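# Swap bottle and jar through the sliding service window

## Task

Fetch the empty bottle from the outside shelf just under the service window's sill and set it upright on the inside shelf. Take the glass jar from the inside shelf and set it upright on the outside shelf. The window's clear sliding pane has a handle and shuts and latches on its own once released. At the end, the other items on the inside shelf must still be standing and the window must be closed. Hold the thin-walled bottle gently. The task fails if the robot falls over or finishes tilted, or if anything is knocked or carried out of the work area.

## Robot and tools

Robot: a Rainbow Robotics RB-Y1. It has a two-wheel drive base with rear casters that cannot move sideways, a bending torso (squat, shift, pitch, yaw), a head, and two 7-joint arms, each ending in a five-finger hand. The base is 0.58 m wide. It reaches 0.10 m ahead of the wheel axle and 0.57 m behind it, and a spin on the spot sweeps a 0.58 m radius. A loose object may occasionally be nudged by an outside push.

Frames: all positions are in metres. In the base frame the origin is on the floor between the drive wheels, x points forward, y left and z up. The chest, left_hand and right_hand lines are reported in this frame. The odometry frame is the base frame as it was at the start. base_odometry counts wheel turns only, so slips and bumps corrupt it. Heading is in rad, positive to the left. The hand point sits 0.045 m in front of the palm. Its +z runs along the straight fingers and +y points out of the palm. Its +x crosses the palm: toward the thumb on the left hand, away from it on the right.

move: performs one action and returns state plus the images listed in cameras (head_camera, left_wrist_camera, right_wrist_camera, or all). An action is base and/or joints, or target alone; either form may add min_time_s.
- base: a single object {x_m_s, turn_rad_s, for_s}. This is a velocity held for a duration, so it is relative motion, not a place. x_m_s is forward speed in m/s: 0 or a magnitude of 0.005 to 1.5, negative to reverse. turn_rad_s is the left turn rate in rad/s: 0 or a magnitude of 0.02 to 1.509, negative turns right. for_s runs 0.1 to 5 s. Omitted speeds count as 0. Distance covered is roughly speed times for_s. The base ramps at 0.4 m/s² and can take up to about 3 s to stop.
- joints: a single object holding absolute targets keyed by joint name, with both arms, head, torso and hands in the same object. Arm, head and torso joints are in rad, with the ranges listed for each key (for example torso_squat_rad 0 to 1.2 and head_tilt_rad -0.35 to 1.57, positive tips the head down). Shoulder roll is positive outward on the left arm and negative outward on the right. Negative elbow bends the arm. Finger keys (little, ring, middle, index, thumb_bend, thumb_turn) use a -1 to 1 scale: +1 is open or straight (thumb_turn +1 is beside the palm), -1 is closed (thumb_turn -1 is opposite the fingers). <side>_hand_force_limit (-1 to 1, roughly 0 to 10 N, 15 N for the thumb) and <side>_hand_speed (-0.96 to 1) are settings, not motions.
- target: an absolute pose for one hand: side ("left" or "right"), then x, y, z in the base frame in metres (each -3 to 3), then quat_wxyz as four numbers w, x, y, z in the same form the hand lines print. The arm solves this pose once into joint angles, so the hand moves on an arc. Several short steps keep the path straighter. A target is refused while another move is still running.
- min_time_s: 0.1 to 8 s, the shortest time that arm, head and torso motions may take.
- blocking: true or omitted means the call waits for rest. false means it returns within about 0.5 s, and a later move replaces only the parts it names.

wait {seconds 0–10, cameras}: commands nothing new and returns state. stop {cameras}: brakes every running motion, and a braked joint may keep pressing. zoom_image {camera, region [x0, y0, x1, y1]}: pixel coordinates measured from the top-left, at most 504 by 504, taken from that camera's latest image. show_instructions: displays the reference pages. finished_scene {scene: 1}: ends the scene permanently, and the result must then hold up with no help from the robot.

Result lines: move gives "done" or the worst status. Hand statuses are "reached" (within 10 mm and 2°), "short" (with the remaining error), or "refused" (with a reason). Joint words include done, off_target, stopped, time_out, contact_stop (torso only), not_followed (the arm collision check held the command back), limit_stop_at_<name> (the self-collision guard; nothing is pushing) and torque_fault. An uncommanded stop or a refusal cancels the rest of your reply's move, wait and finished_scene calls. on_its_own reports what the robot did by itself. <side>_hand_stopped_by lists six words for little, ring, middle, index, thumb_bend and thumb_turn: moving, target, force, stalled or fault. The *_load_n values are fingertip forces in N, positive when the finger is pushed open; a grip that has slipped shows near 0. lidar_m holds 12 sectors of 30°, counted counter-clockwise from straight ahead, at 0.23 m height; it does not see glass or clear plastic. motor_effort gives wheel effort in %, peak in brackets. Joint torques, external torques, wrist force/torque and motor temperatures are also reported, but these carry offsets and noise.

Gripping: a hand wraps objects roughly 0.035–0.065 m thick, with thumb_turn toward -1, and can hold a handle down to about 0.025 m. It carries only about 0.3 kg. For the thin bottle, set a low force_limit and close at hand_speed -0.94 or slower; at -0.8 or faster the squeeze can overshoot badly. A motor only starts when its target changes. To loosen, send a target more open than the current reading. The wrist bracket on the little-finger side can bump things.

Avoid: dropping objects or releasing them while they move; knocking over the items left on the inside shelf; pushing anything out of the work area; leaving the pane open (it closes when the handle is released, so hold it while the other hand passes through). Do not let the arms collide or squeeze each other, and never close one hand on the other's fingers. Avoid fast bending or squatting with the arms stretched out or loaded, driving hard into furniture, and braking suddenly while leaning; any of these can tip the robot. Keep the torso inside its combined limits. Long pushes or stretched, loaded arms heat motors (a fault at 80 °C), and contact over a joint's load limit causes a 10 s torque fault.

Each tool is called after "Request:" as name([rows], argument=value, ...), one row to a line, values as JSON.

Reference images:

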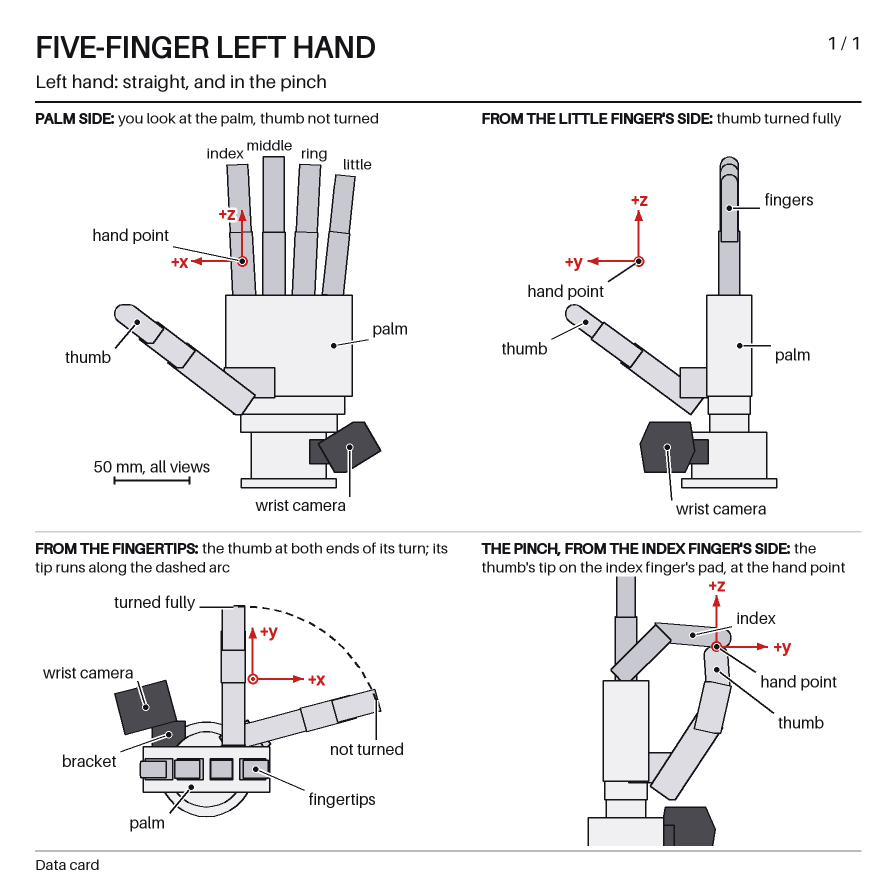

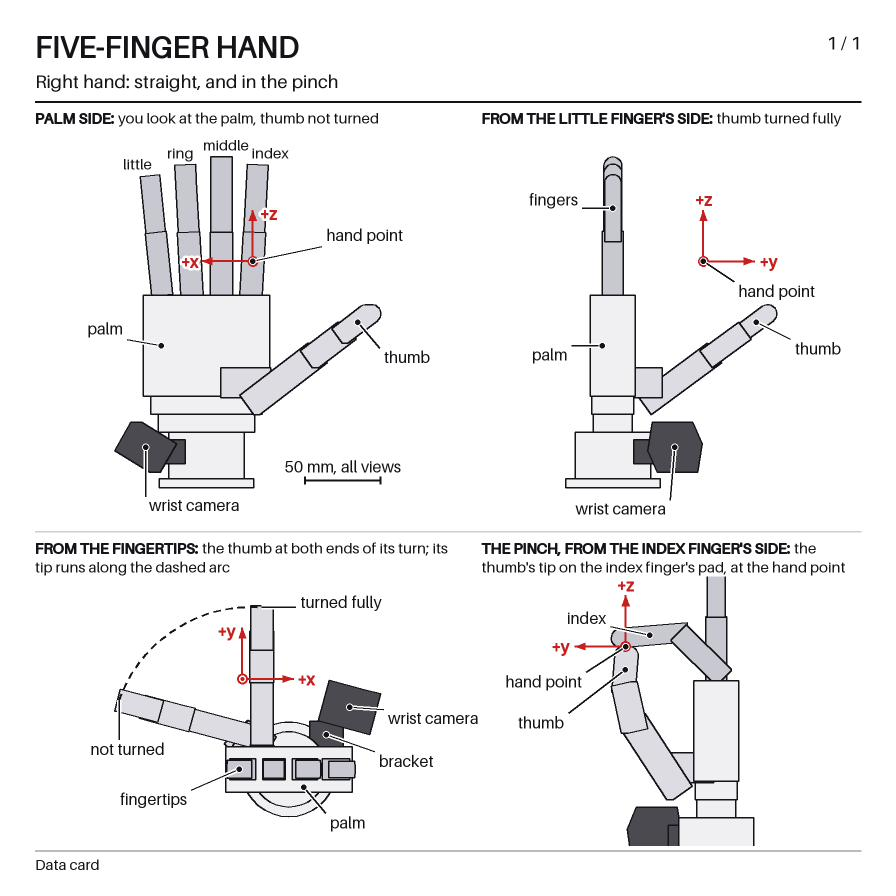

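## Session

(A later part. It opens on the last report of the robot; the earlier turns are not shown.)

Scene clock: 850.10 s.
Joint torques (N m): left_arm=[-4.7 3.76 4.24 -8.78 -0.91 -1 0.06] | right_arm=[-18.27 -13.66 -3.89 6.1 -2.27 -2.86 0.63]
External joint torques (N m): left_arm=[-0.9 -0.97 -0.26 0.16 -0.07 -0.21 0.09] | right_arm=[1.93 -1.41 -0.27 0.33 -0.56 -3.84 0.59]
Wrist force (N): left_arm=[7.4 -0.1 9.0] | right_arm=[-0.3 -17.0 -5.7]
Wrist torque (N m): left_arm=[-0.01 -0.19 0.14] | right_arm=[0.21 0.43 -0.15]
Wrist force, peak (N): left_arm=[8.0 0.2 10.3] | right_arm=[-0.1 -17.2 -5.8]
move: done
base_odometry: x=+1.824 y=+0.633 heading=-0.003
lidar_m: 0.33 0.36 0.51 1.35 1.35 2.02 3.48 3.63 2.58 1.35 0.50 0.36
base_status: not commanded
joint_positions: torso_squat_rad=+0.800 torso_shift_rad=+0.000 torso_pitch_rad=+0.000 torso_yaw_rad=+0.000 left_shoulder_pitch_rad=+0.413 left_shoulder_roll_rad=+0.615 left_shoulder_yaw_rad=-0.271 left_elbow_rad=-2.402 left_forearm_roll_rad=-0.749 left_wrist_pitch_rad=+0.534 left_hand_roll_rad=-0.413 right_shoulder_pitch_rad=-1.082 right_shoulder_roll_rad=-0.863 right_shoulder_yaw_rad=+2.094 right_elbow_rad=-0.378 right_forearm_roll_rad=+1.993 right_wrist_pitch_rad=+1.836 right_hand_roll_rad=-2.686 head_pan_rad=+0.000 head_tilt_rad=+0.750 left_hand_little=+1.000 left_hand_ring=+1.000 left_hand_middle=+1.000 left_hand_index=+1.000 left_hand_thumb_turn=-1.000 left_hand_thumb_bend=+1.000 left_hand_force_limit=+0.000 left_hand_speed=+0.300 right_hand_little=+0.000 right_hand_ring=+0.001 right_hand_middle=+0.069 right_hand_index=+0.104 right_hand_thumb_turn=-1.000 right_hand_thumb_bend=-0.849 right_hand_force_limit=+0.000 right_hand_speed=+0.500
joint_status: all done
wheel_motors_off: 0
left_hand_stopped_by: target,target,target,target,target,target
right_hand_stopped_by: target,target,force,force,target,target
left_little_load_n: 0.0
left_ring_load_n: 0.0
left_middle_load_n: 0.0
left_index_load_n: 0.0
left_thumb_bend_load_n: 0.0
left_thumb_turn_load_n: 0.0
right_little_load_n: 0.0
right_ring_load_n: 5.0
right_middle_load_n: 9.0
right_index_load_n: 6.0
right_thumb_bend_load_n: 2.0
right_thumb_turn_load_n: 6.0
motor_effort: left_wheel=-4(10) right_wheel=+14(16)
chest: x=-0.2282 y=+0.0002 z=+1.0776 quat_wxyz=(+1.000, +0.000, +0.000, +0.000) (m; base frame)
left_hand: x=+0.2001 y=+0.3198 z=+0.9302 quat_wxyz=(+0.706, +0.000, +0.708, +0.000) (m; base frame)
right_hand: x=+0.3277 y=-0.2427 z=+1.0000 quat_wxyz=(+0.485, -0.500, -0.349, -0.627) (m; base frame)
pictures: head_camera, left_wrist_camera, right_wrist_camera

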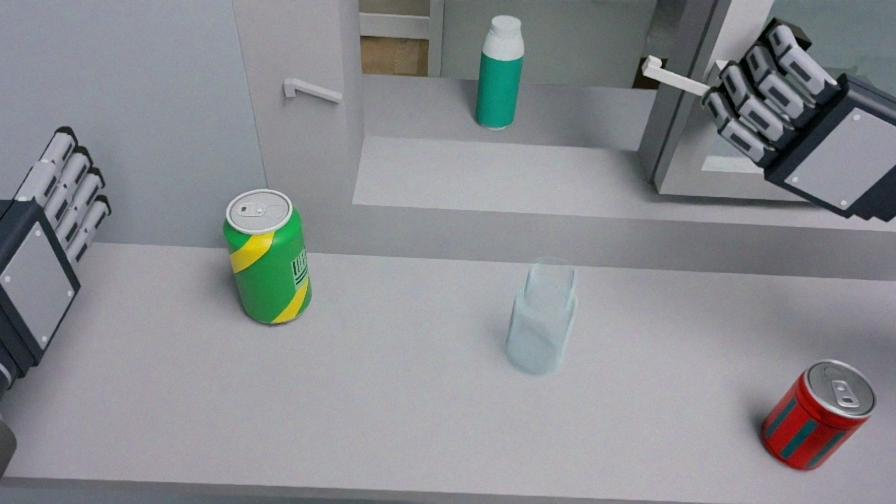

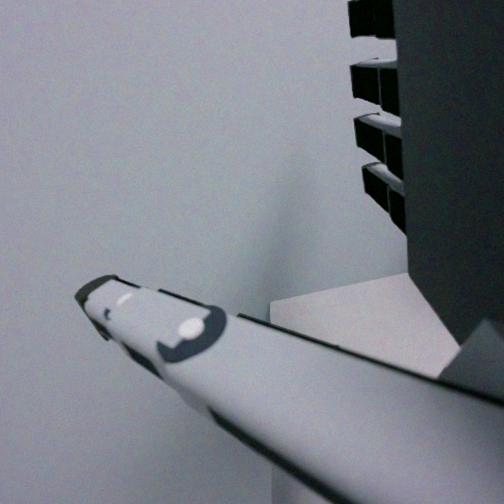

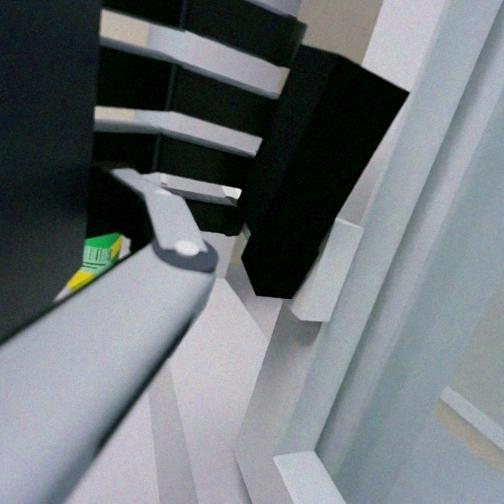

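Request:
move(target={"side": "right", "x": 0.328, "y": -0.12, "z": 1.0, "quat_wxyz": [0.545, -0.447, -0.384, -0.598]}, min_time_s=2)

Request:
move(target={"side": "right", "x": 0.328, "y": 0.0, "z": 1.0, "quat_wxyz": [0.571, -0.417, -0.401, -0.583]}, min_time_s=2)

Request:
move(target={"side": "right", "x": 0.328, "y": 0.055, "z": 1.0, "quat_wxyz": [0.5792, -0.4056, -0.4056, -0.5792]}, min_time_s=1.5)

Request:
move(target={"side": "right", "x": 0.328, "y": 0.09, "z": 1.0, "quat_wxyz": [0.5792, -0.4056, -0.4056, -0.5792]}, min_time_s=1.5, cameras=["head_camera"])

Scene clock: 997.73 s.
Joint torques (N m): left_arm=[-4.3 4.07 4 -8.81 -0.86 -1.01 0.08] | right_arm=[-21.19 -9.45 -5.34 5.91 -1.89 0.42 0.63]
External joint torques (N m): left_arm=[-0.5 -0.65 -0.49 0.13 -0.01 -0.23 0.11] | right_arm=[0.91 0.74 -1.75 0.49 -0.18 -0.54 0.6]
Wrist force (N): left_arm=[7.5 -0.2 8.9] | right_arm=[-5.2 -4.9 -4.2]
Wrist torque (N m): left_arm=[-0.02 -0.21 0.14] | right_arm=[-0.12 0.44 -0.10]
Wrist force, peak (N): left_arm=[7.8 -0.1 9.0] | right_arm=[-10.5 -34.2 -13.9]
move: done
base_odometry: x=+1.824 y=+0.633 heading=-0.003
lidar_m: 0.33 0.35 0.50 1.34 1.36 2.02 3.49 3.61 2.57 1.35 0.50 0.36
base_status: not commanded
joint_positions: torso_squat_rad=+0.800 torso_shift_rad=+0.000 torso_pitch_rad=+0.000 torso_yaw_rad=+0.000 left_shoulder_pitch_rad=+0.413 left_shoulder_roll_rad=+0.615 left_shoulder_yaw_rad=-0.271 left_elbow_rad=-2.402 left_forearm_roll_rad=-0.749 left_wrist_pitch_rad=+0.534 left_hand_roll_rad=-0.413 right_shoulder_pitch_rad=-1.145 right_shoulder_roll_rad=-0.639 right_shoulder_yaw_rad=+2.087 right_elbow_rad=-0.324 right_forearm_roll_rad=+2.014 right_wrist_pitch_rad=+1.816 right_hand_roll_rad=-2.674 head_pan_rad=+0.000 head_tilt_rad=+0.750 left_hand_little=+1.000 left_hand_ring=+1.000 left_hand_middle=+1.000 left_hand_index=+1.000 left_hand_thumb_turn=-1.000 left_hand_thumb_bend=+1.000 left_hand_force_limit=+0.000 left_hand_speed=+0.300 right_hand_little=+0.000 right_hand_ring=+0.000 right_hand_middle=+0.069 right_hand_index=+0.104 right_hand_thumb_turn=-1.000 right_hand_thumb_bend=-0.849 right_hand_force_limit=+0.000 right_hand_speed=+0.500
joint_status: all done
wheel_motors_off: 0
left_hand_stopped_by: target,target,target,target,target,target
right_hand_stopped_by: target,target,force,force,target,target
left_little_load_n: 0.0
left_ring_load_n: 0.0
left_middle_load_n: 0.0
left_index_load_n: 0.0
left_thumb_bend_load_n: 0.0
left_thumb_turn_load_n: 0.5
right_little_load_n: 0.0
right_ring_load_n: 1.5
right_middle_load_n: 9.0
right_index_load_n: 4.0
right_thumb_bend_load_n: 2.5
right_thumb_turn_load_n: 6.0
motor_effort: left_wheel=-6(9) right_wheel=+14(21)
chest: x=-0.2281 y=+0.0001 z=+1.0776 quat_wxyz=(+1.000, +0.000, +0.000, +0.000) (m; base frame)
left_hand: x=+0.2002 y=+0.3198 z=+0.9302 quat_wxyz=(+0.706, +0.000, +0.708, +0.000) (m; base frame)
right_hand: x=+0.3277 y=-0.1201 z=+0.9998 quat_wxyz=(+0.544, -0.448, -0.383, -0.598) (m; base frame)
right_hand_status: reached (checked arc, planned for 2.0 s): 0 mm and 0.1 deg off.
pictures: none

Scene clock: 1000.07 s.
Joint torques (N m): left_arm=[-4.55 3.84 3.66 -8.91 -0.85 -1.03 -0.01] | right_arm=[-23.03 -7.56 -6.16 5.35 -1.94 0.27 0.33]
External joint torques (N m): left_arm=[-0.75 -0.88 -0.83 0.04 -0.01 -0.24 0.02] | right_arm=[0.06 0.71 -2.46 0.19 -0.24 -0.72 0.29]
Wrist force (N): left_arm=[7.5 -0.1 8.9] | right_arm=[-5.2 -5.1 -4.0]
Wrist torque (N m): left_arm=[0.00 -0.20 0.14] | right_arm=[-0.16 0.42 -0.13]
Wrist force, peak (N): left_arm=[7.7 0.1 9.0] | right_arm=[-8.5 -24.5 -8.1]
move: done
base_odometry: x=+1.824 y=+0.633 heading=-0.003
lidar_m: 0.34 0.36 0.49 1.35 1.35 2.02 3.48 3.62 2.59 1.35 0.50 0.36
base_status: not commanded
joint_positions: torso_squat_rad=+0.800 torso_shift_rad=+0.000 torso_pitch_rad=+0.000 torso_yaw_rad=+0.000 left_shoulder_pitch_rad=+0.413 left_shoulder_roll_rad=+0.615 left_shoulder_yaw_rad=-0.271 left_elbow_rad=-2.402 left_forearm_roll_rad=-0.749 left_wrist_pitch_rad=+0.534 left_hand_roll_rad=-0.413 right_shoulder_pitch_rad=-1.211 right_shoulder_roll_rad=-0.423 right_shoulder_yaw_rad=+2.078 right_elbow_rad=-0.301 right_forearm_roll_rad=+2.015 right_wrist_pitch_rad=+1.697 right_hand_roll_rad=-2.627 head_pan_rad=+0.000 head_tilt_rad=+0.750 left_hand_little=+1.000 left_hand_ring=+1.000 left_hand_middle=+1.000 left_hand_index=+1.000 left_hand_thumb_turn=-1.000 left_hand_thumb_bend=+1.000 left_hand_force_limit=+0.000 left_hand_speed=+0.300 right_hand_little=+0.000 right_hand_ring=+0.000 right_hand_middle=+0.069 right_hand_index=+0.104 right_hand_thumb_turn=-1.000 right_hand_thumb_bend=-0.849 right_hand_force_limit=+0.000 right_hand_speed=+0.500
joint_status: all done
wheel_motors_off: 0
left_hand_stopped_by: target,target,target,target,target,target
right_hand_stopped_by: target,target,force,force,target,target
left_little_load_n: 0.0
left_ring_load_n: -0.5
left_middle_load_n: 0.0
left_index_load_n: 0.0
left_thumb_bend_load_n: 0.0
left_thumb_turn_load_n: 0.0
right_little_load_n: 0.0
right_ring_load_n: 1.5
right_middle_load_n: 9.0
right_index_load_n: 4.5
right_thumb_bend_load_n: 2.5
right_thumb_turn_load_n: 6.0
motor_effort: left_wheel=-7(9) right_wheel=+16(18)
chest: x=-0.2281 y=+0.0001 z=+1.0776 quat_wxyz=(+1.000, +0.000, +0.000, +0.000) (m; base frame)
left_hand: x=+0.2002 y=+0.3198 z=+0.9302 quat_wxyz=(+0.706, +0.000, +0.708, +0.000) (m; base frame)
right_hand: x=+0.3275 y=-0.0002 z=+0.9999 quat_wxyz=(+0.569, -0.419, -0.400, -0.583) (m; base frame)
right_hand_status: reached (checked arc, planned for 2.0 s): 1 mm and 0.4 deg off.
pictures: none

Scene clock: 1001.90 s.
Joint torques (N m): left_arm=[-4.63 3.38 3.64 -8.92 -0.92 -0.9 0.02] | right_arm=[-22.15 -6.81 -5.64 5.82 -2.01 0.3 0.26]
External joint torques (N m): left_arm=[-0.83 -1.34 -0.86 0.03 -0.08 -0.11 0.05] | right_arm=[1.05 0.62 -2.02 0.72 -0.3 -0.72 0.23]
Wrist force (N): left_arm=[7.5 -0.2 8.6] | right_arm=[-5.4 -4.6 -4.1]
Wrist torque (N m): left_arm=[0.01 -0.21 0.14] | right_arm=[-0.08 0.48 -0.10]
Wrist force, peak (N): left_arm=[7.7 -0.2 9.0] | right_arm=[-5.5 -5.6 -4.1]
move: done
base_odometry: x=+1.824 y=+0.633 heading=-0.003
lidar_m: 0.34 0.35 0.50 1.36 1.36 2.02 3.48 3.63 2.57 1.35 0.50 0.35
base_status: not commanded
joint_positions: torso_squat_rad=+0.800 torso_shift_rad=+0.000 torso_pitch_rad=+0.000 torso_yaw_rad=+0.000 left_shoulder_pitch_rad=+0.413 left_shoulder_roll_rad=+0.615 left_shoulder_yaw_rad=-0.271 left_elbow_rad=-2.402 left_forearm_roll_rad=-0.749 left_wrist_pitch_rad=+0.534 left_hand_roll_rad=-0.413 right_shoulder_pitch_rad=-1.235 right_shoulder_roll_rad=-0.312 right_shoulder_yaw_rad=+2.069 right_elbow_rad=-0.267 right_forearm_roll_rad=+2.006 right_wrist_pitch_rad=+1.617 right_hand_roll_rad=-2.612 head_pan_rad=+0.000 head_tilt_rad=+0.750 left_hand_little=+1.000 left_hand_ring=+1.000 left_hand_middle=+1.000 left_hand_index=+1.000 left_hand_thumb_turn=-1.000 left_hand_thumb_bend=+1.000 left_hand_force_limit=+0.000 left_hand_speed=+0.300 right_hand_little=+0.000 right_hand_ring=+0.000 right_hand_middle=+0.069 right_hand_index=+0.104 right_hand_thumb_turn=-1.000 right_hand_thumb_bend=-0.849 right_hand_force_limit=+0.000 right_hand_speed=+0.500
joint_status: all done
wheel_motors_off: 0
left_hand_stopped_by: target,target,target,target,target,target
right_hand_stopped_by: target,target,force,force,target,target
left_little_load_n: 0.0
left_ring_load_n: 0.0
left_middle_load_n: 0.0
left_index_load_n: 0.5
left_thumb_bend_load_n: 0.0
left_thumb_turn_load_n: 0.5
right_little_load_n: 0.0
right_ring_load_n: 1.5
right_middle_load_n: 9.0
right_index_load_n: 4.5
right_thumb_bend_load_n: 2.5
right_thumb_turn_load_n: 5.5
motor_effort: left_wheel=-8(8) right_wheel=+16(18)
chest: x=-0.2281 y=+0.0001 z=+1.0776 quat_wxyz=(+1.000, +0.000, +0.000, +0.000) (m; base frame)
left_hand: x=+0.2002 y=+0.3198 z=+0.9302 quat_wxyz=(+0.706, +0.000, +0.708, +0.000) (m; base frame)
right_hand: x=+0.3274 y=+0.0549 z=+0.9999 quat_wxyz=(+0.572, -0.416, -0.401, -0.582) (m; base frame)
right_hand_status: reached (checked arc, as near as the solve gets, planned for 1.5 s): 1 mm and 1.6 deg off.
pictures: none

Scene clock: 1003.73 s.
Joint torques (N m): left_arm=[-4.92 3.63 3.94 -8.89 -0.84 -1.06 -0.06] | right_arm=[-23.03 -5.4 -6.16 5.58 -1.9 0.64 0.51]
External joint torques (N m): left_arm=[-1.11 -1.09 -0.56 0.05 0.01 -0.27 -0.03] | right_arm=[0.14 1.56 -2.49 0.52 -0.21 -0.42 0.48]
Wrist force (N): left_arm=[7.6 -0.2 8.7] | right_arm=[-4.9 -4.5 -5.3]
Wrist torque (N m): left_arm=[0.00 -0.24 0.14] | right_arm=[-0.15 0.52 -0.09]
Wrist force, peak (N): left_arm=[7.7 -0.4 9.0] | right_arm=[-5.4 -4.1 -5.4]
move: done
base_odometry: x=+1.824 y=+0.633 heading=-0.003
lidar_m: 0.34 0.35 0.50 1.35 1.35 2.03 3.49 3.64 2.57 1.35 0.49 0.35
base_status: not commanded
joint_positions: torso_squat_rad=+0.800 torso_shift_rad=+0.000 torso_pitch_rad=+0.000 torso_yaw_rad=+0.000 left_shoulder_pitch_rad=+0.413 left_shoulder_roll_rad=+0.615 left_shoulder_yaw_rad=-0.271 left_elbow_rad=-2.402 left_forearm_roll_rad=-0.749 left_wrist_pitch_rad=+0.534 left_hand_roll_rad=-0.413 right_shoulder_pitch_rad=-1.257 right_shoulder_roll_rad=-0.250 right_shoulder_yaw_rad=+2.063 right_elbow_rad=-0.267 right_forearm_roll_rad=+1.998 right_wrist_pitch_rad=+1.550 right_hand_roll_rad=-2.592 head_pan_rad=+0.000 head_tilt_rad=+0.750 left_hand_little=+1.000 left_hand_ring=+1.000 left_hand_middle=+1.000 left_hand_index=+1.000 left_hand_thumb_turn=-1.000 left_hand_thumb_bend=+1.000 left_hand_force_limit=+0.000 left_hand_speed=+0.300 right_hand_little=+0.000 right_hand_ring=+0.000 right_hand_middle=+0.069 right_hand_index=+0.104 right_hand_thumb_turn=-1.000 right_hand_thumb_bend=-0.849 right_hand_force_limit=+0.000 right_hand_speed=+0.500
joint_status: all done
wheel_motors_off: 0
left_hand_stopped_by: target,target,target,target,target,target
right_hand_stopped_by: target,target,force,force,target,target
left_little_load_n: 0.0
left_ring_load_n: 0.0
left_middle_load_n: 0.0
left_index_load_n: 0.0
left_thumb_bend_load_n: 0.0
left_thumb_turn_load_n: 0.5
right_little_load_n: 0.0
right_ring_load_n: 0.0
right_middle_load_n: 9.0
right_index_load_n: 4.0
right_thumb_bend_load_n: 2.5
right_thumb_turn_load_n: 5.5
motor_effort: left_wheel=-5(8) right_wheel=+15(18)
chest: x=-0.2281 y=+0.0001 z=+1.0776 quat_wxyz=(+1.000, +0.000, +0.000, +0.000) (m; base frame)
left_hand: x=+0.2002 y=+0.3198 z=+0.9302 quat_wxyz=(+0.706, +0.000, +0.708, +0.000) (m; base frame)
right_hand: x=+0.3275 y=+0.0897 z=+0.9999 quat_wxyz=(+0.570, -0.418, -0.401, -0.583) (m; base frame)
right_hand_status: reached (checked arc, as near as the solve gets, planned for 1.5 s): 1 mm and 1.9 deg off.
pictures: head_camera

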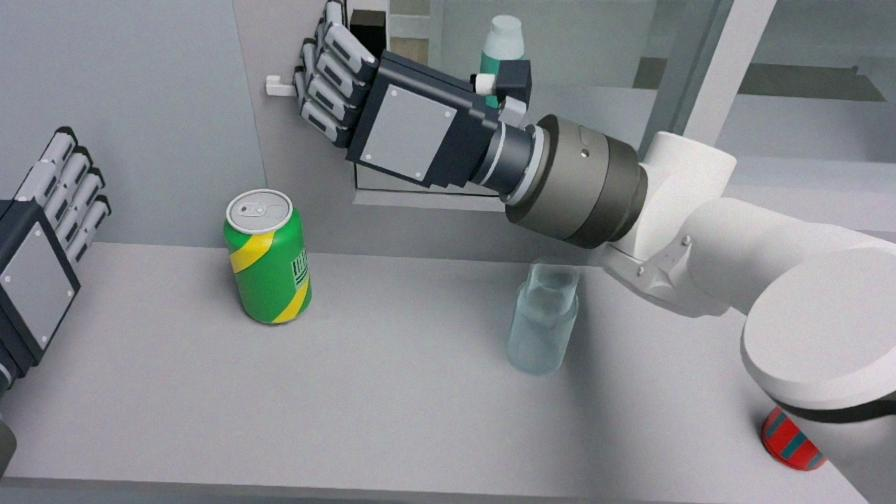

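Request:
move(target={"side": "right", "x": 0.24, "y": 0.08, "z": 1.02, "quat_wxyz": [0.5792, -0.4056, -0.4056, -0.5792]}, min_time_s=1.5)

Request:
move(target={"side": "right", "x": 0.14, "y": -0.1, "z": 1.1, "quat_wxyz": [0.5, -0.5, -0.5, -0.5]}, min_time_s=2)

Request:
move(target={"side": "left", "x": 0.12, "y": 0.32, "z": 1.08, "quat_wxyz": [0.7071, 0, 0.7071, 0]}, min_time_s=2)

Request:
move(joints={"torso_pitch_rad": 0.2}, min_time_s=2, cameras=["head_camera"])

Scene clock: 1016.53 s.
Joint torques (N m): left_arm=[-4.4 3.59 4.01 -9.27 -0.81 -0.96 -0.04] | right_arm=[-19.95 -7.22 -7.84 1.86 -1 1.38 0.12]
External joint torques (N m): left_arm=[-0.6 -1.13 -0.48 -0.33 0.03 -0.17 -0.01] | right_arm=[0.96 0.38 0.03 -0.13 -0.06 -0.34 0.08]
Wrist force (N): left_arm=[7.4 -0.1 9.0] | right_arm=[-5.6 -4.4 -5.5]
Wrist torque (N m): left_arm=[0.00 -0.18 0.14] | right_arm=[-0.14 0.60 -0.16]
Wrist force, peak (N): left_arm=[7.6 -0.2 9.1] | right_arm=[-10.9 -29.1 -3.2]
move: done
base_odometry: x=+1.824 y=+0.633 heading=-0.003
lidar_m: 0.34 0.36 0.49 1.34 1.35 2.03 3.48 3.63 2.58 1.35 0.48 0.35
base_status: not commanded
joint_positions: torso_squat_rad=+0.800 torso_shift_rad=+0.000 torso_pitch_rad=+0.000 torso_yaw_rad=+0.000 left_shoulder_pitch_rad=+0.413 left_shoulder_roll_rad=+0.615 left_shoulder_yaw_rad=-0.271 left_elbow_rad=-2.402 left_forearm_roll_rad=-0.749 left_wrist_pitch_rad=+0.534 left_hand_roll_rad=-0.413 right_shoulder_pitch_rad=-1.458 right_shoulder_roll_rad=-0.698 right_shoulder_yaw_rad=+2.087 right_elbow_rad=-1.331 right_forearm_roll_rad=+1.979 right_wrist_pitch_rad=+1.368 right_hand_roll_rad=-2.055 head_pan_rad=+0.000 head_tilt_rad=+0.750 left_hand_little=+1.000 left_hand_ring=+1.000 left_hand_middle=+1.000 left_hand_index=+1.000 left_hand_thumb_turn=-1.000 left_hand_thumb_bend=+1.000 left_hand_force_limit=+0.000 left_hand_speed=+0.300 right_hand_little=+0.000 right_hand_ring=+0.000 right_hand_middle=+0.092 right_hand_index=+0.104 right_hand_thumb_turn=-1.000 right_hand_thumb_bend=-0.849 right_hand_force_limit=+0.000 right_hand_speed=+0.500
joint_status: all done
wheel_motors_off: 0
left_hand_stopped_by: target,target,target,target,target,target
right_hand_stopped_by: target,target,force,force,target,target
left_little_load_n: 0.0
left_ring_load_n: 0.0
left_middle_load_n: 0.0
left_index_load_n: 0.0
left_thumb_bend_load_n: 0.0
left_thumb_turn_load_n: 0.0
right_little_load_n: 0.0
right_ring_load_n: 0.0
right_middle_load_n: 8.0
right_index_load_n: 4.5
right_thumb_bend_load_n: 2.5
right_thumb_turn_load_n: 5.5
motor_effort: left_wheel=-10(14) right_wheel=+12(17)
chest: x=-0.2280 y=+0.0001 z=+1.0776 quat_wxyz=(+1.000, +0.000, +0.000, +0.000) (m; base frame)
left_hand: x=+0.2002 y=+0.3198 z=+0.9301 quat_wxyz=(+0.706, +0.000, +0.708, +0.000) (m; base frame)
right_hand: x=+0.2400 y=+0.0800 z=+1.0199 quat_wxyz=(+0.579, -0.405, -0.406, -0.579) (m; base frame)
right_hand_status: reached (checked arc, planned for 1.5 s): 0 mm and 0.0 deg off.
pictures: none

Scene clock: 1018.87 s.
Joint torques (N m): left_arm=[-3.93 3.5 3.93 -9.17 -0.84 -0.9 -0.05] | right_arm=[-12.47 -2.79 -7.74 1.74 -1.54 0.83 0.17]
External joint torques (N m): left_arm=[-0.13 -1.22 -0.57 -0.22 0 -0.12 -0.03] | right_arm=[-0.24 -0.68 1.02 0.08 0.01 -0.3 0.14]
Wrist force (N): left_arm=[7.4 -0.1 8.8] | right_arm=[-5.4 -4.7 -3.8]
Wrist torque (N m): left_arm=[0.01 -0.20 0.13] | right_arm=[-0.35 0.46 -0.35]
Wrist force, peak (N): left_arm=[7.6 -0.1 9.0] | right_arm=[-6.0 -4.1 -5.5]
move: done
base_odometry: x=+1.824 y=+0.633 heading=-0.003
lidar_m: 0.33 0.36 0.49 1.34 1.37 2.03 3.49 3.63 2.58 1.35 0.49 0.35
base_status: not commanded
joint_positions: torso_squat_rad=+0.800 torso_shift_rad=+0.000 torso_pitch_rad=+0.000 torso_yaw_rad=+0.000 left_shoulder_pitch_rad=+0.413 left_shoulder_roll_rad=+0.615 left_shoulder_yaw_rad=-0.271 left_elbow_rad=-2.402 left_forearm_roll_rad=-0.749 left_wrist_pitch_rad=+0.534 left_hand_roll_rad=-0.413 right_shoulder_pitch_rad=-1.769 right_shoulder_roll_rad=-1.664 right_shoulder_yaw_rad=+2.094 right_elbow_rad=-1.968 right_forearm_roll_rad=+2.625 right_wrist_pitch_rad=+1.125 right_hand_roll_rad=-2.556 head_pan_rad=+0.000 head_tilt_rad=+0.750 left_hand_little=+1.000 left_hand_ring=+1.000 left_hand_middle=+1.000 left_hand_index=+1.000 left_hand_thumb_turn=-1.000 left_hand_thumb_bend=+1.000 left_hand_force_limit=+0.000 left_hand_speed=+0.300 right_hand_little=+0.000 right_hand_ring=+0.000 right_hand_middle=+0.092 right_hand_index=+0.104 right_hand_thumb_turn=-1.000 right_hand_thumb_bend=-0.849 right_hand_force_limit=+0.000 right_hand_speed=+0.500
joint_status: all done
wheel_motors_off: 0
left_hand_stopped_by: target,target,target,target,target,target
right_hand_stopped_by: target,target,force,force,target,target
left_little_load_n: 0.0
left_ring_load_n: 0.0
left_middle_load_n: 0.0
left_index_load_n: 0.0
left_thumb_bend_load_n: 0.0
left_thumb_turn_load_n: 0.0
right_little_load_n: 0.0
right_ring_load_n: 0.0
right_middle_load_n: 8.0
right_index_load_n: 4.5
right_thumb_bend_load_n: 2.0
right_thumb_turn_load_n: 5.5
motor_effort: left_wheel=-7(11) right_wheel=+12(15)
chest: x=-0.2280 y=+0.0001 z=+1.0776 quat_wxyz=(+1.000, +0.000, +0.000, +0.000) (m; base frame)
left_hand: x=+0.2002 y=+0.3198 z=+0.9301 quat_wxyz=(+0.706, +0.000, +0.708, +0.000) (m; base frame)
right_hand: x=+0.1402 y=-0.0999 z=+1.0998 quat_wxyz=(+0.500, -0.499, -0.499, -0.501) (m; base frame)
right_hand_status: reached (checked arc, planned for 2.0 s): 0 mm and 0.2 deg off.
pictures: none

Scene clock: 1021.20 s.
Joint torques (N m): left_arm=[1.36 5.76 6.38 -7.68 -0.81 2.21 -0.19] | right_arm=[-12.66 -3.23 -8.26 1.54 -1.65 0.82 0.04]
External joint torques (N m): left_arm=[0.71 -0.06 1.01 -0.46 -0.3 0.58 -0.17] | right_arm=[-0.42 -1.12 0.5 -0.13 -0.1 -0.31 0]
Wrist force (N): left_arm=[7.3 -0.7 6.8] | right_arm=[-5.3 -4.8 -3.8]
Wrist torque (N m): left_arm=[0.07 -0.23 0.20] | right_arm=[-0.35 0.45 -0.33]
Wrist force, peak (N): left_arm=[7.8 -0.1 9.1] | right_arm=[-5.7 -4.9 -4.1]
move: short
base_odometry: x=+1.824 y=+0.633 heading=-0.003
lidar_m: 0.34 0.35 0.50 1.35 1.33 2.02 3.49 3.63 2.57 1.34 0.49 0.35
base_status: not commanded
joint_positions: torso_squat_rad=+0.800 torso_shift_rad=+0.000 torso_pitch_rad=+0.000 torso_yaw_rad=+0.000 left_shoulder_pitch_rad=+0.908 left_shoulder_roll_rad=+0.981 left_shoulder_yaw_rad=+0.038 left_elbow_rad=-2.617 left_forearm_roll_rad=-1.961 left_wrist_pitch_rad=+0.549 left_hand_roll_rad=+0.968 right_shoulder_pitch_rad=-1.769 right_shoulder_roll_rad=-1.664 right_shoulder_yaw_rad=+2.094 right_elbow_rad=-1.968 right_forearm_roll_rad=+2.625 right_wrist_pitch_rad=+1.125 right_hand_roll_rad=-2.556 head_pan_rad=+0.000 head_tilt_rad=+0.750 left_hand_little=+1.000 left_hand_ring=+1.000 left_hand_middle=+1.000 left_hand_index=+1.000 left_hand_thumb_turn=-1.000 left_hand_thumb_bend=+1.000 left_hand_force_limit=+0.000 left_hand_speed=+0.300 right_hand_little=+0.000 right_hand_ring=+0.000 right_hand_middle=+0.092 right_hand_index=+0.104 right_hand_thumb_turn=-1.000 right_hand_thumb_bend=-0.849 right_hand_force_limit=+0.000 right_hand_speed=+0.500
joint_status: all done
wheel_motors_off: 0
left_hand_stopped_by: target,target,target,target,target,target
right_hand_stopped_by: target,target,force,force,target,target
left_little_load_n: 0.0
left_ring_load_n: 0.0
left_middle_load_n: 0.0
left_index_load_n: 0.0
left_thumb_bend_load_n: 0.0
left_thumb_turn_load_n: 0.0
right_little_load_n: 0.0
right_ring_load_n: 0.0
right_middle_load_n: 8.0
right_index_load_n: 4.0
right_thumb_bend_load_n: 2.0
right_thumb_turn_load_n: 5.5
motor_effort: left_wheel=-10(12) right_wheel=+13(15)
chest: x=-0.2280 y=+0.0001 z=+1.0776 quat_wxyz=(+1.000, +0.000, +0.000, +0.000) (m; base frame)
left_hand: x=+0.1203 y=+0.3204 z=+1.0794 quat_wxyz=(+0.819, +0.099, +0.561, -0.061) (m; base frame)
left_hand_status: short (checked arc, as near as the solve gets, planned for 2.0 s): 1 mm and 25.0 deg off. The place is met; only the turn is off.
right_hand: x=+0.1402 y=-0.0999 z=+1.0998 quat_wxyz=(+0.500, -0.499, -0.499, -0.501) (m; base frame)
pictures: none

Scene clock: 1023.50 s.
Joint torques (N m): left_arm=[2.44 5.05 6.23 -7.64 -0.92 2.2 -0.14] | right_arm=[-11.71 -5.16 -8.04 0.44 -1.39 1.15 0.02]
External joint torques (N m): left_arm=[-0.08 0.34 1.46 -0.28 -0.35 0.55 -0.11] | right_arm=[-0.06 -0.82 0.12 -0.06 -0.06 -0.3 -0.01]
Wrist force (N): left_arm=[7.7 -0.7 7.8] | right_arm=[-5.6 -3.5 -3.8]
Wrist torque (N m): left_arm=[-0.06 -0.21 0.23] | right_arm=[-0.23 0.49 -0.31]
Wrist force, peak (N): left_arm=[7.9 -0.7 7.8] | right_arm=[-5.5 -4.8 -4.0]
move: done
base_odometry: x=+1.824 y=+0.633 heading=-0.003
lidar_m: 0.34 0.36 0.50 1.33 1.34 2.03 3.48 3.63 2.57 1.37 0.49 0.36
base_status: not commanded
joint_positions: torso_squat_rad=+0.800 torso_shift_rad=+0.000 torso_pitch_rad=+0.200 torso_yaw_rad=+0.000 left_shoulder_pitch_rad=+0.908 left_shoulder_roll_rad=+0.981 left_shoulder_yaw_rad=+0.038 left_elbow_rad=-2.617 left_forearm_roll_rad=-1.961 left_wrist_pitch_rad=+0.549 left_hand_roll_rad=+0.968 right_shoulder_pitch_rad=-1.769 right_shoulder_roll_rad=-1.664 right_shoulder_yaw_rad=+2.094 right_elbow_rad=-1.968 right_forearm_roll_rad=+2.625 right_wrist_pitch_rad=+1.125 right_hand_roll_rad=-2.556 head_pan_rad=+0.000 head_tilt_rad=+0.750 left_hand_little=+1.000 left_hand_ring=+1.000 left_hand_middle=+1.000 left_hand_index=+1.000 left_hand_thumb_turn=-1.000 left_hand_thumb_bend=+1.000 left_hand_force_limit=+0.000 left_hand_speed=+0.300 right_hand_little=+0.000 right_hand_ring=+0.000 right_hand_middle=+0.092 right_hand_index=+0.104 right_hand_thumb_turn=-1.000 right_hand_thumb_bend=-0.849 right_hand_force_limit=+0.000 right_hand_speed=+0.500
joint_status: all done
wheel_motors_off: 0
left_hand_stopped_by: target,target,target,target,target,target
right_hand_stopped_by: target,target,force,force,target,target
left_little_load_n: 0.0
left_ring_load_n: 0.0
left_middle_load_n: 0.0
left_index_load_n: 0.0
left_thumb_bend_load_n: 0.0
left_thumb_turn_load_n: 0.0
right_little_load_n: 0.0
right_ring_load_n: 0.0
right_middle_load_n: 8.0
right_index_load_n: 4.5
right_thumb_bend_load_n: 2.5
right_thumb_turn_load_n: 5.5
motor_effort: left_wheel=-10(11) right_wheel=+11(15)
chest: x=-0.1665 y=+0.0001 z=+1.0715 quat_wxyz=(+0.995, +0.000, +0.100, +0.000) (m; base frame)
left_hand: x=+0.1751 y=+0.3204 z=+1.0040 quat_wxyz=(+0.759, +0.093, +0.640, -0.071) (m; base frame)
right_hand: x=+0.1988 y=-0.0999 z=+1.0200 quat_wxyz=(+0.548, -0.547, -0.447, -0.449) (m; base frame)
pictures: head_camera

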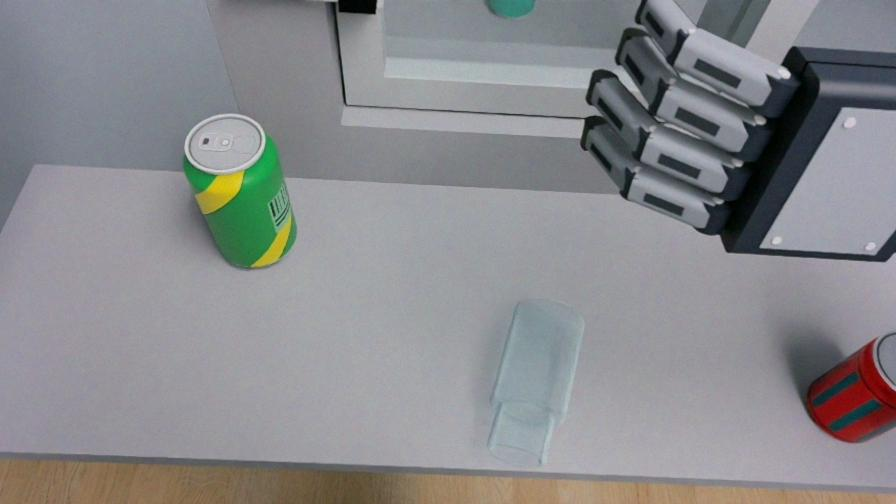

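Request:
move(joints={"head_tilt_rad": 0.6}, cameras=["all"])

Request:
zoom_image(camera="head_camera", region=[400, 250, 700, 504])

Scene clock: 1028.33 s.
Joint torques (N m): left_arm=[2.57 4.83 5.68 -7.66 -0.88 2.15 0.04] | right_arm=[-12.2 -5.31 -8.06 0.65 -1.5 1.03 0.18]
External joint torques (N m): left_arm=[0.05 0.12 0.91 -0.29 -0.31 0.49 0.07] | right_arm=[-0.55 -0.97 0.1 0.16 -0.17 -0.41 0.15]
Wrist force (N): left_arm=[7.7 -0.4 7.9] | right_arm=[-5.6 -3.6 -3.9]
Wrist torque (N m): left_arm=[-0.01 -0.23 0.22] | right_arm=[-0.24 0.49 -0.32]
Wrist force, peak (N): left_arm=[7.8 -0.5 8.0] | right_arm=[-5.5 -3.9 -4.1]
move: done
base_odometry: x=+1.824 y=+0.633 heading=-0.003
lidar_m: 0.34 0.36 0.49 1.34 1.36 2.02 3.49 3.61 2.57 1.34 0.49 0.36
base_status: not commanded
joint_positions: torso_squat_rad=+0.800 torso_shift_rad=+0.000 torso_pitch_rad=+0.200 torso_yaw_rad=+0.000 left_shoulder_pitch_rad=+0.908 left_shoulder_roll_rad=+0.981 left_shoulder_yaw_rad=+0.038 left_elbow_rad=-2.617 left_forearm_roll_rad=-1.961 left_wrist_pitch_rad=+0.549 left_hand_roll_rad=+0.968 right_shoulder_pitch_rad=-1.769 right_shoulder_roll_rad=-1.664 right_shoulder_yaw_rad=+2.094 right_elbow_rad=-1.968 right_forearm_roll_rad=+2.625 right_wrist_pitch_rad=+1.125 right_hand_roll_rad=-2.556 head_pan_rad=+0.000 head_tilt_rad=+0.600 left_hand_little=+1.000 left_hand_ring=+1.000 left_hand_middle=+1.000 left_hand_index=+1.000 left_hand_thumb_turn=-1.000 left_hand_thumb_bend=+1.000 left_hand_force_limit=+0.000 left_hand_speed=+0.300 right_hand_little=+0.000 right_hand_ring=+0.000 right_hand_middle=+0.092 right_hand_index=+0.104 right_hand_thumb_turn=-1.000 right_hand_thumb_bend=-0.849 right_hand_force_limit=+0.000 right_hand_speed=+0.500
joint_status: all done
wheel_motors_off: 0
left_hand_stopped_by: target,target,target,target,target,target
right_hand_stopped_by: target,target,force,force,target,target
left_little_load_n: 0.0
left_ring_load_n: 0.0
left_middle_load_n: 0.0
left_index_load_n: 0.0
left_thumb_bend_load_n: 0.0
left_thumb_turn_load_n: 0.0
right_little_load_n: 0.0
right_ring_load_n: 0.0
right_middle_load_n: 8.0
right_index_load_n: 4.5
right_thumb_bend_load_n: 2.5
right_thumb_turn_load_n: 5.5
motor_effort: left_wheel=-8(10) right_wheel=+11(15)
chest: x=-0.1665 y=+0.0001 z=+1.0715 quat_wxyz=(+0.995, +0.000, +0.100, +0.000) (m; base frame)
left_hand: x=+0.1751 y=+0.3204 z=+1.0040 quat_wxyz=(+0.759, +0.093, +0.640, -0.071) (m; base frame)
right_hand: x=+0.1988 y=-0.0999 z=+1.0200 quat_wxyz=(+0.548, -0.547, -0.447, -0.449) (m; base frame)
pictures: head_camera, left_wrist_camera, right_wrist_camera

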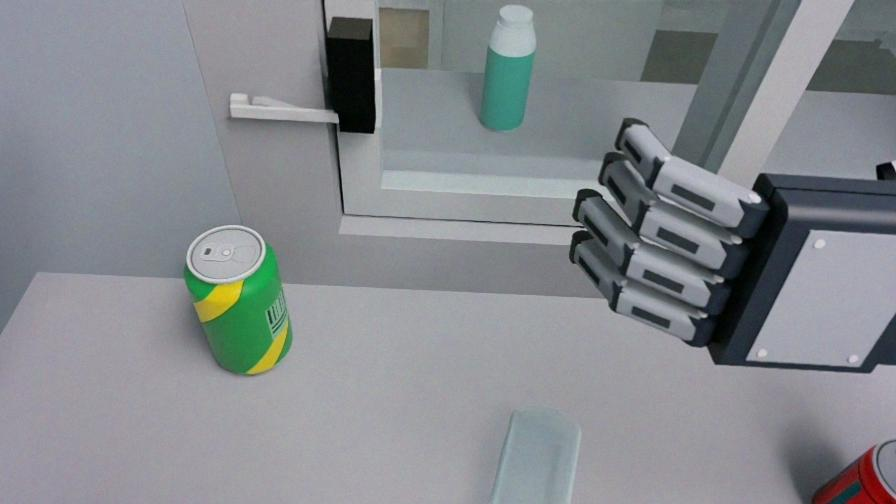

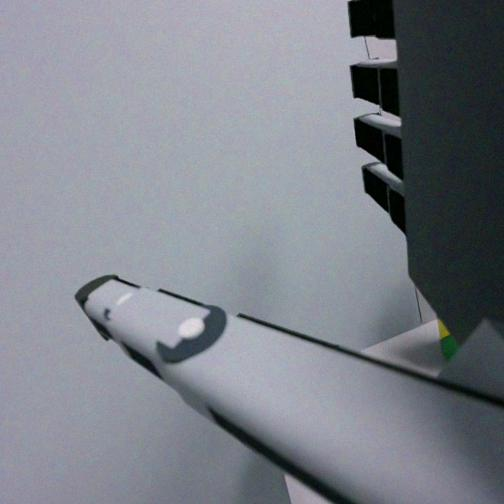

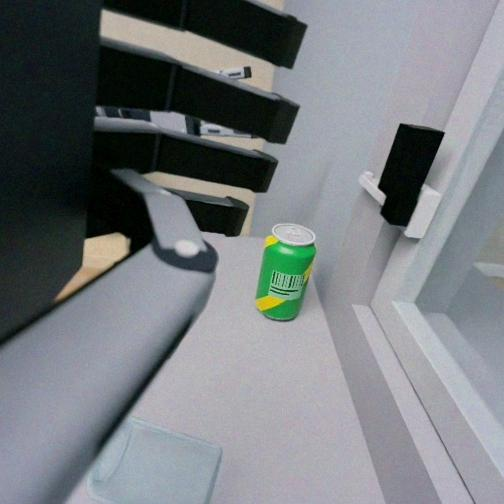

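Scaled by 1.680 from the camera's 896x504 image, which has a finer 1280x720 frame.

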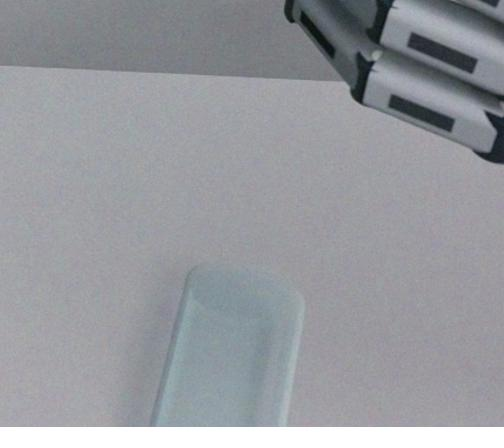

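Request:
move(joints={"torso_pitch_rad": 0.0, "head_tilt_rad": 0.75}, min_time_s=2, cameras=["head_camera"])

Request:
zoom_image(camera="head_camera", region=[420, 240, 680, 504])

Scene clock: 1090.10 s.
Joint torques (N m): left_arm=[0.86 5.97 6.2 -7.58 -0.79 2.16 -0.11] | right_arm=[-12.82 -3.07 -8.83 1.86 -1.46 1.01 0.05]
External joint torques (N m): left_arm=[0.21 0.15 0.83 -0.36 -0.27 0.53 -0.09] | right_arm=[-0.59 -0.96 -0.07 0.2 0.09 -0.12 0.01]
Wrist force (N): left_arm=[7.0 -0.7 6.8] | right_arm=[-5.3 -4.7 -3.8]
Wrist torque (N m): left_arm=[0.05 -0.18 0.17] | right_arm=[-0.35 0.43 -0.34]
Wrist force, peak (N): left_arm=[7.7 -0.6 8.1] | right_arm=[-5.7 -4.6 -4.2]
move: done
base_odometry: x=+1.824 y=+0.633 heading=-0.003
lidar_m: 0.34 0.35 0.49 1.34 1.35 2.01 3.48 3.63 2.57 1.34 0.50 0.36
base_status: not commanded
joint_positions: torso_squat_rad=+0.800 torso_shift_rad=+0.000 torso_pitch_rad=+0.000 torso_yaw_rad=+0.000 left_shoulder_pitch_rad=+0.908 left_shoulder_roll_rad=+0.981 left_shoulder_yaw_rad=+0.038 left_elbow_rad=-2.617 left_forearm_roll_rad=-1.961 left_wrist_pitch_rad=+0.549 left_hand_roll_rad=+0.968 right_shoulder_pitch_rad=-1.769 right_shoulder_roll_rad=-1.664 right_shoulder_yaw_rad=+2.094 right_elbow_rad=-1.968 right_forearm_roll_rad=+2.625 right_wrist_pitch_rad=+1.125 right_hand_roll_rad=-2.556 head_pan_rad=+0.000 head_tilt_rad=+0.750 left_hand_little=+1.000 left_hand_ring=+1.000 left_hand_middle=+1.000 left_hand_index=+1.000 left_hand_thumb_turn=-1.000 left_hand_thumb_bend=+1.000 left_hand_force_limit=+0.000 left_hand_speed=+0.300 right_hand_little=+0.000 right_hand_ring=+0.000 right_hand_middle=+0.092 right_hand_index=+0.104 right_hand_thumb_turn=-1.000 right_hand_thumb_bend=-0.849 right_hand_force_limit=+0.000 right_hand_speed=+0.500
joint_status: all done
wheel_motors_off: 0
left_hand_stopped_by: target,target,target,target,target,target
right_hand_stopped_by: target,target,force,force,target,target
left_little_load_n: 0.0
left_ring_load_n: 0.0
left_middle_load_n: 0.0
left_index_load_n: 0.0
left_thumb_bend_load_n: 0.0
left_thumb_turn_load_n: 0.5
right_little_load_n: 0.0
right_ring_load_n: 0.0
right_middle_load_n: 8.0
right_index_load_n: 4.5
right_thumb_bend_load_n: 2.0
right_thumb_turn_load_n: 5.5
motor_effort: left_wheel=-7(11) right_wheel=+15(15)
chest: x=-0.2280 y=+0.0001 z=+1.0776 quat_wxyz=(+1.000, +0.000, +0.000, +0.000) (m; base frame)
left_hand: x=+0.1203 y=+0.3204 z=+1.0793 quat_wxyz=(+0.819, +0.099, +0.562, -0.061) (m; base frame)
right_hand: x=+0.1403 y=-0.0999 z=+1.0998 quat_wxyz=(+0.500, -0.499, -0.499, -0.501) (m; base frame)
pictures: head_camera

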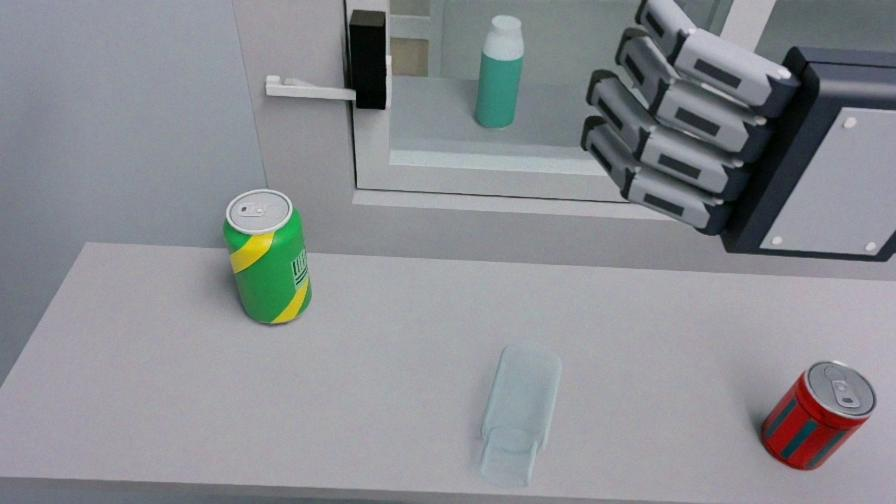

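Scaled by 1.909 from the camera's 896x504 image, which has a finer 1280x720 frame.

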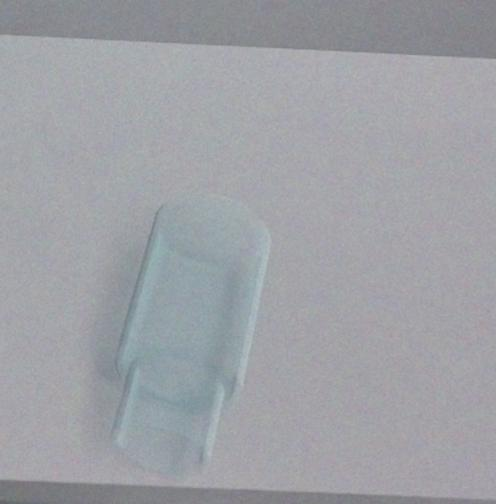

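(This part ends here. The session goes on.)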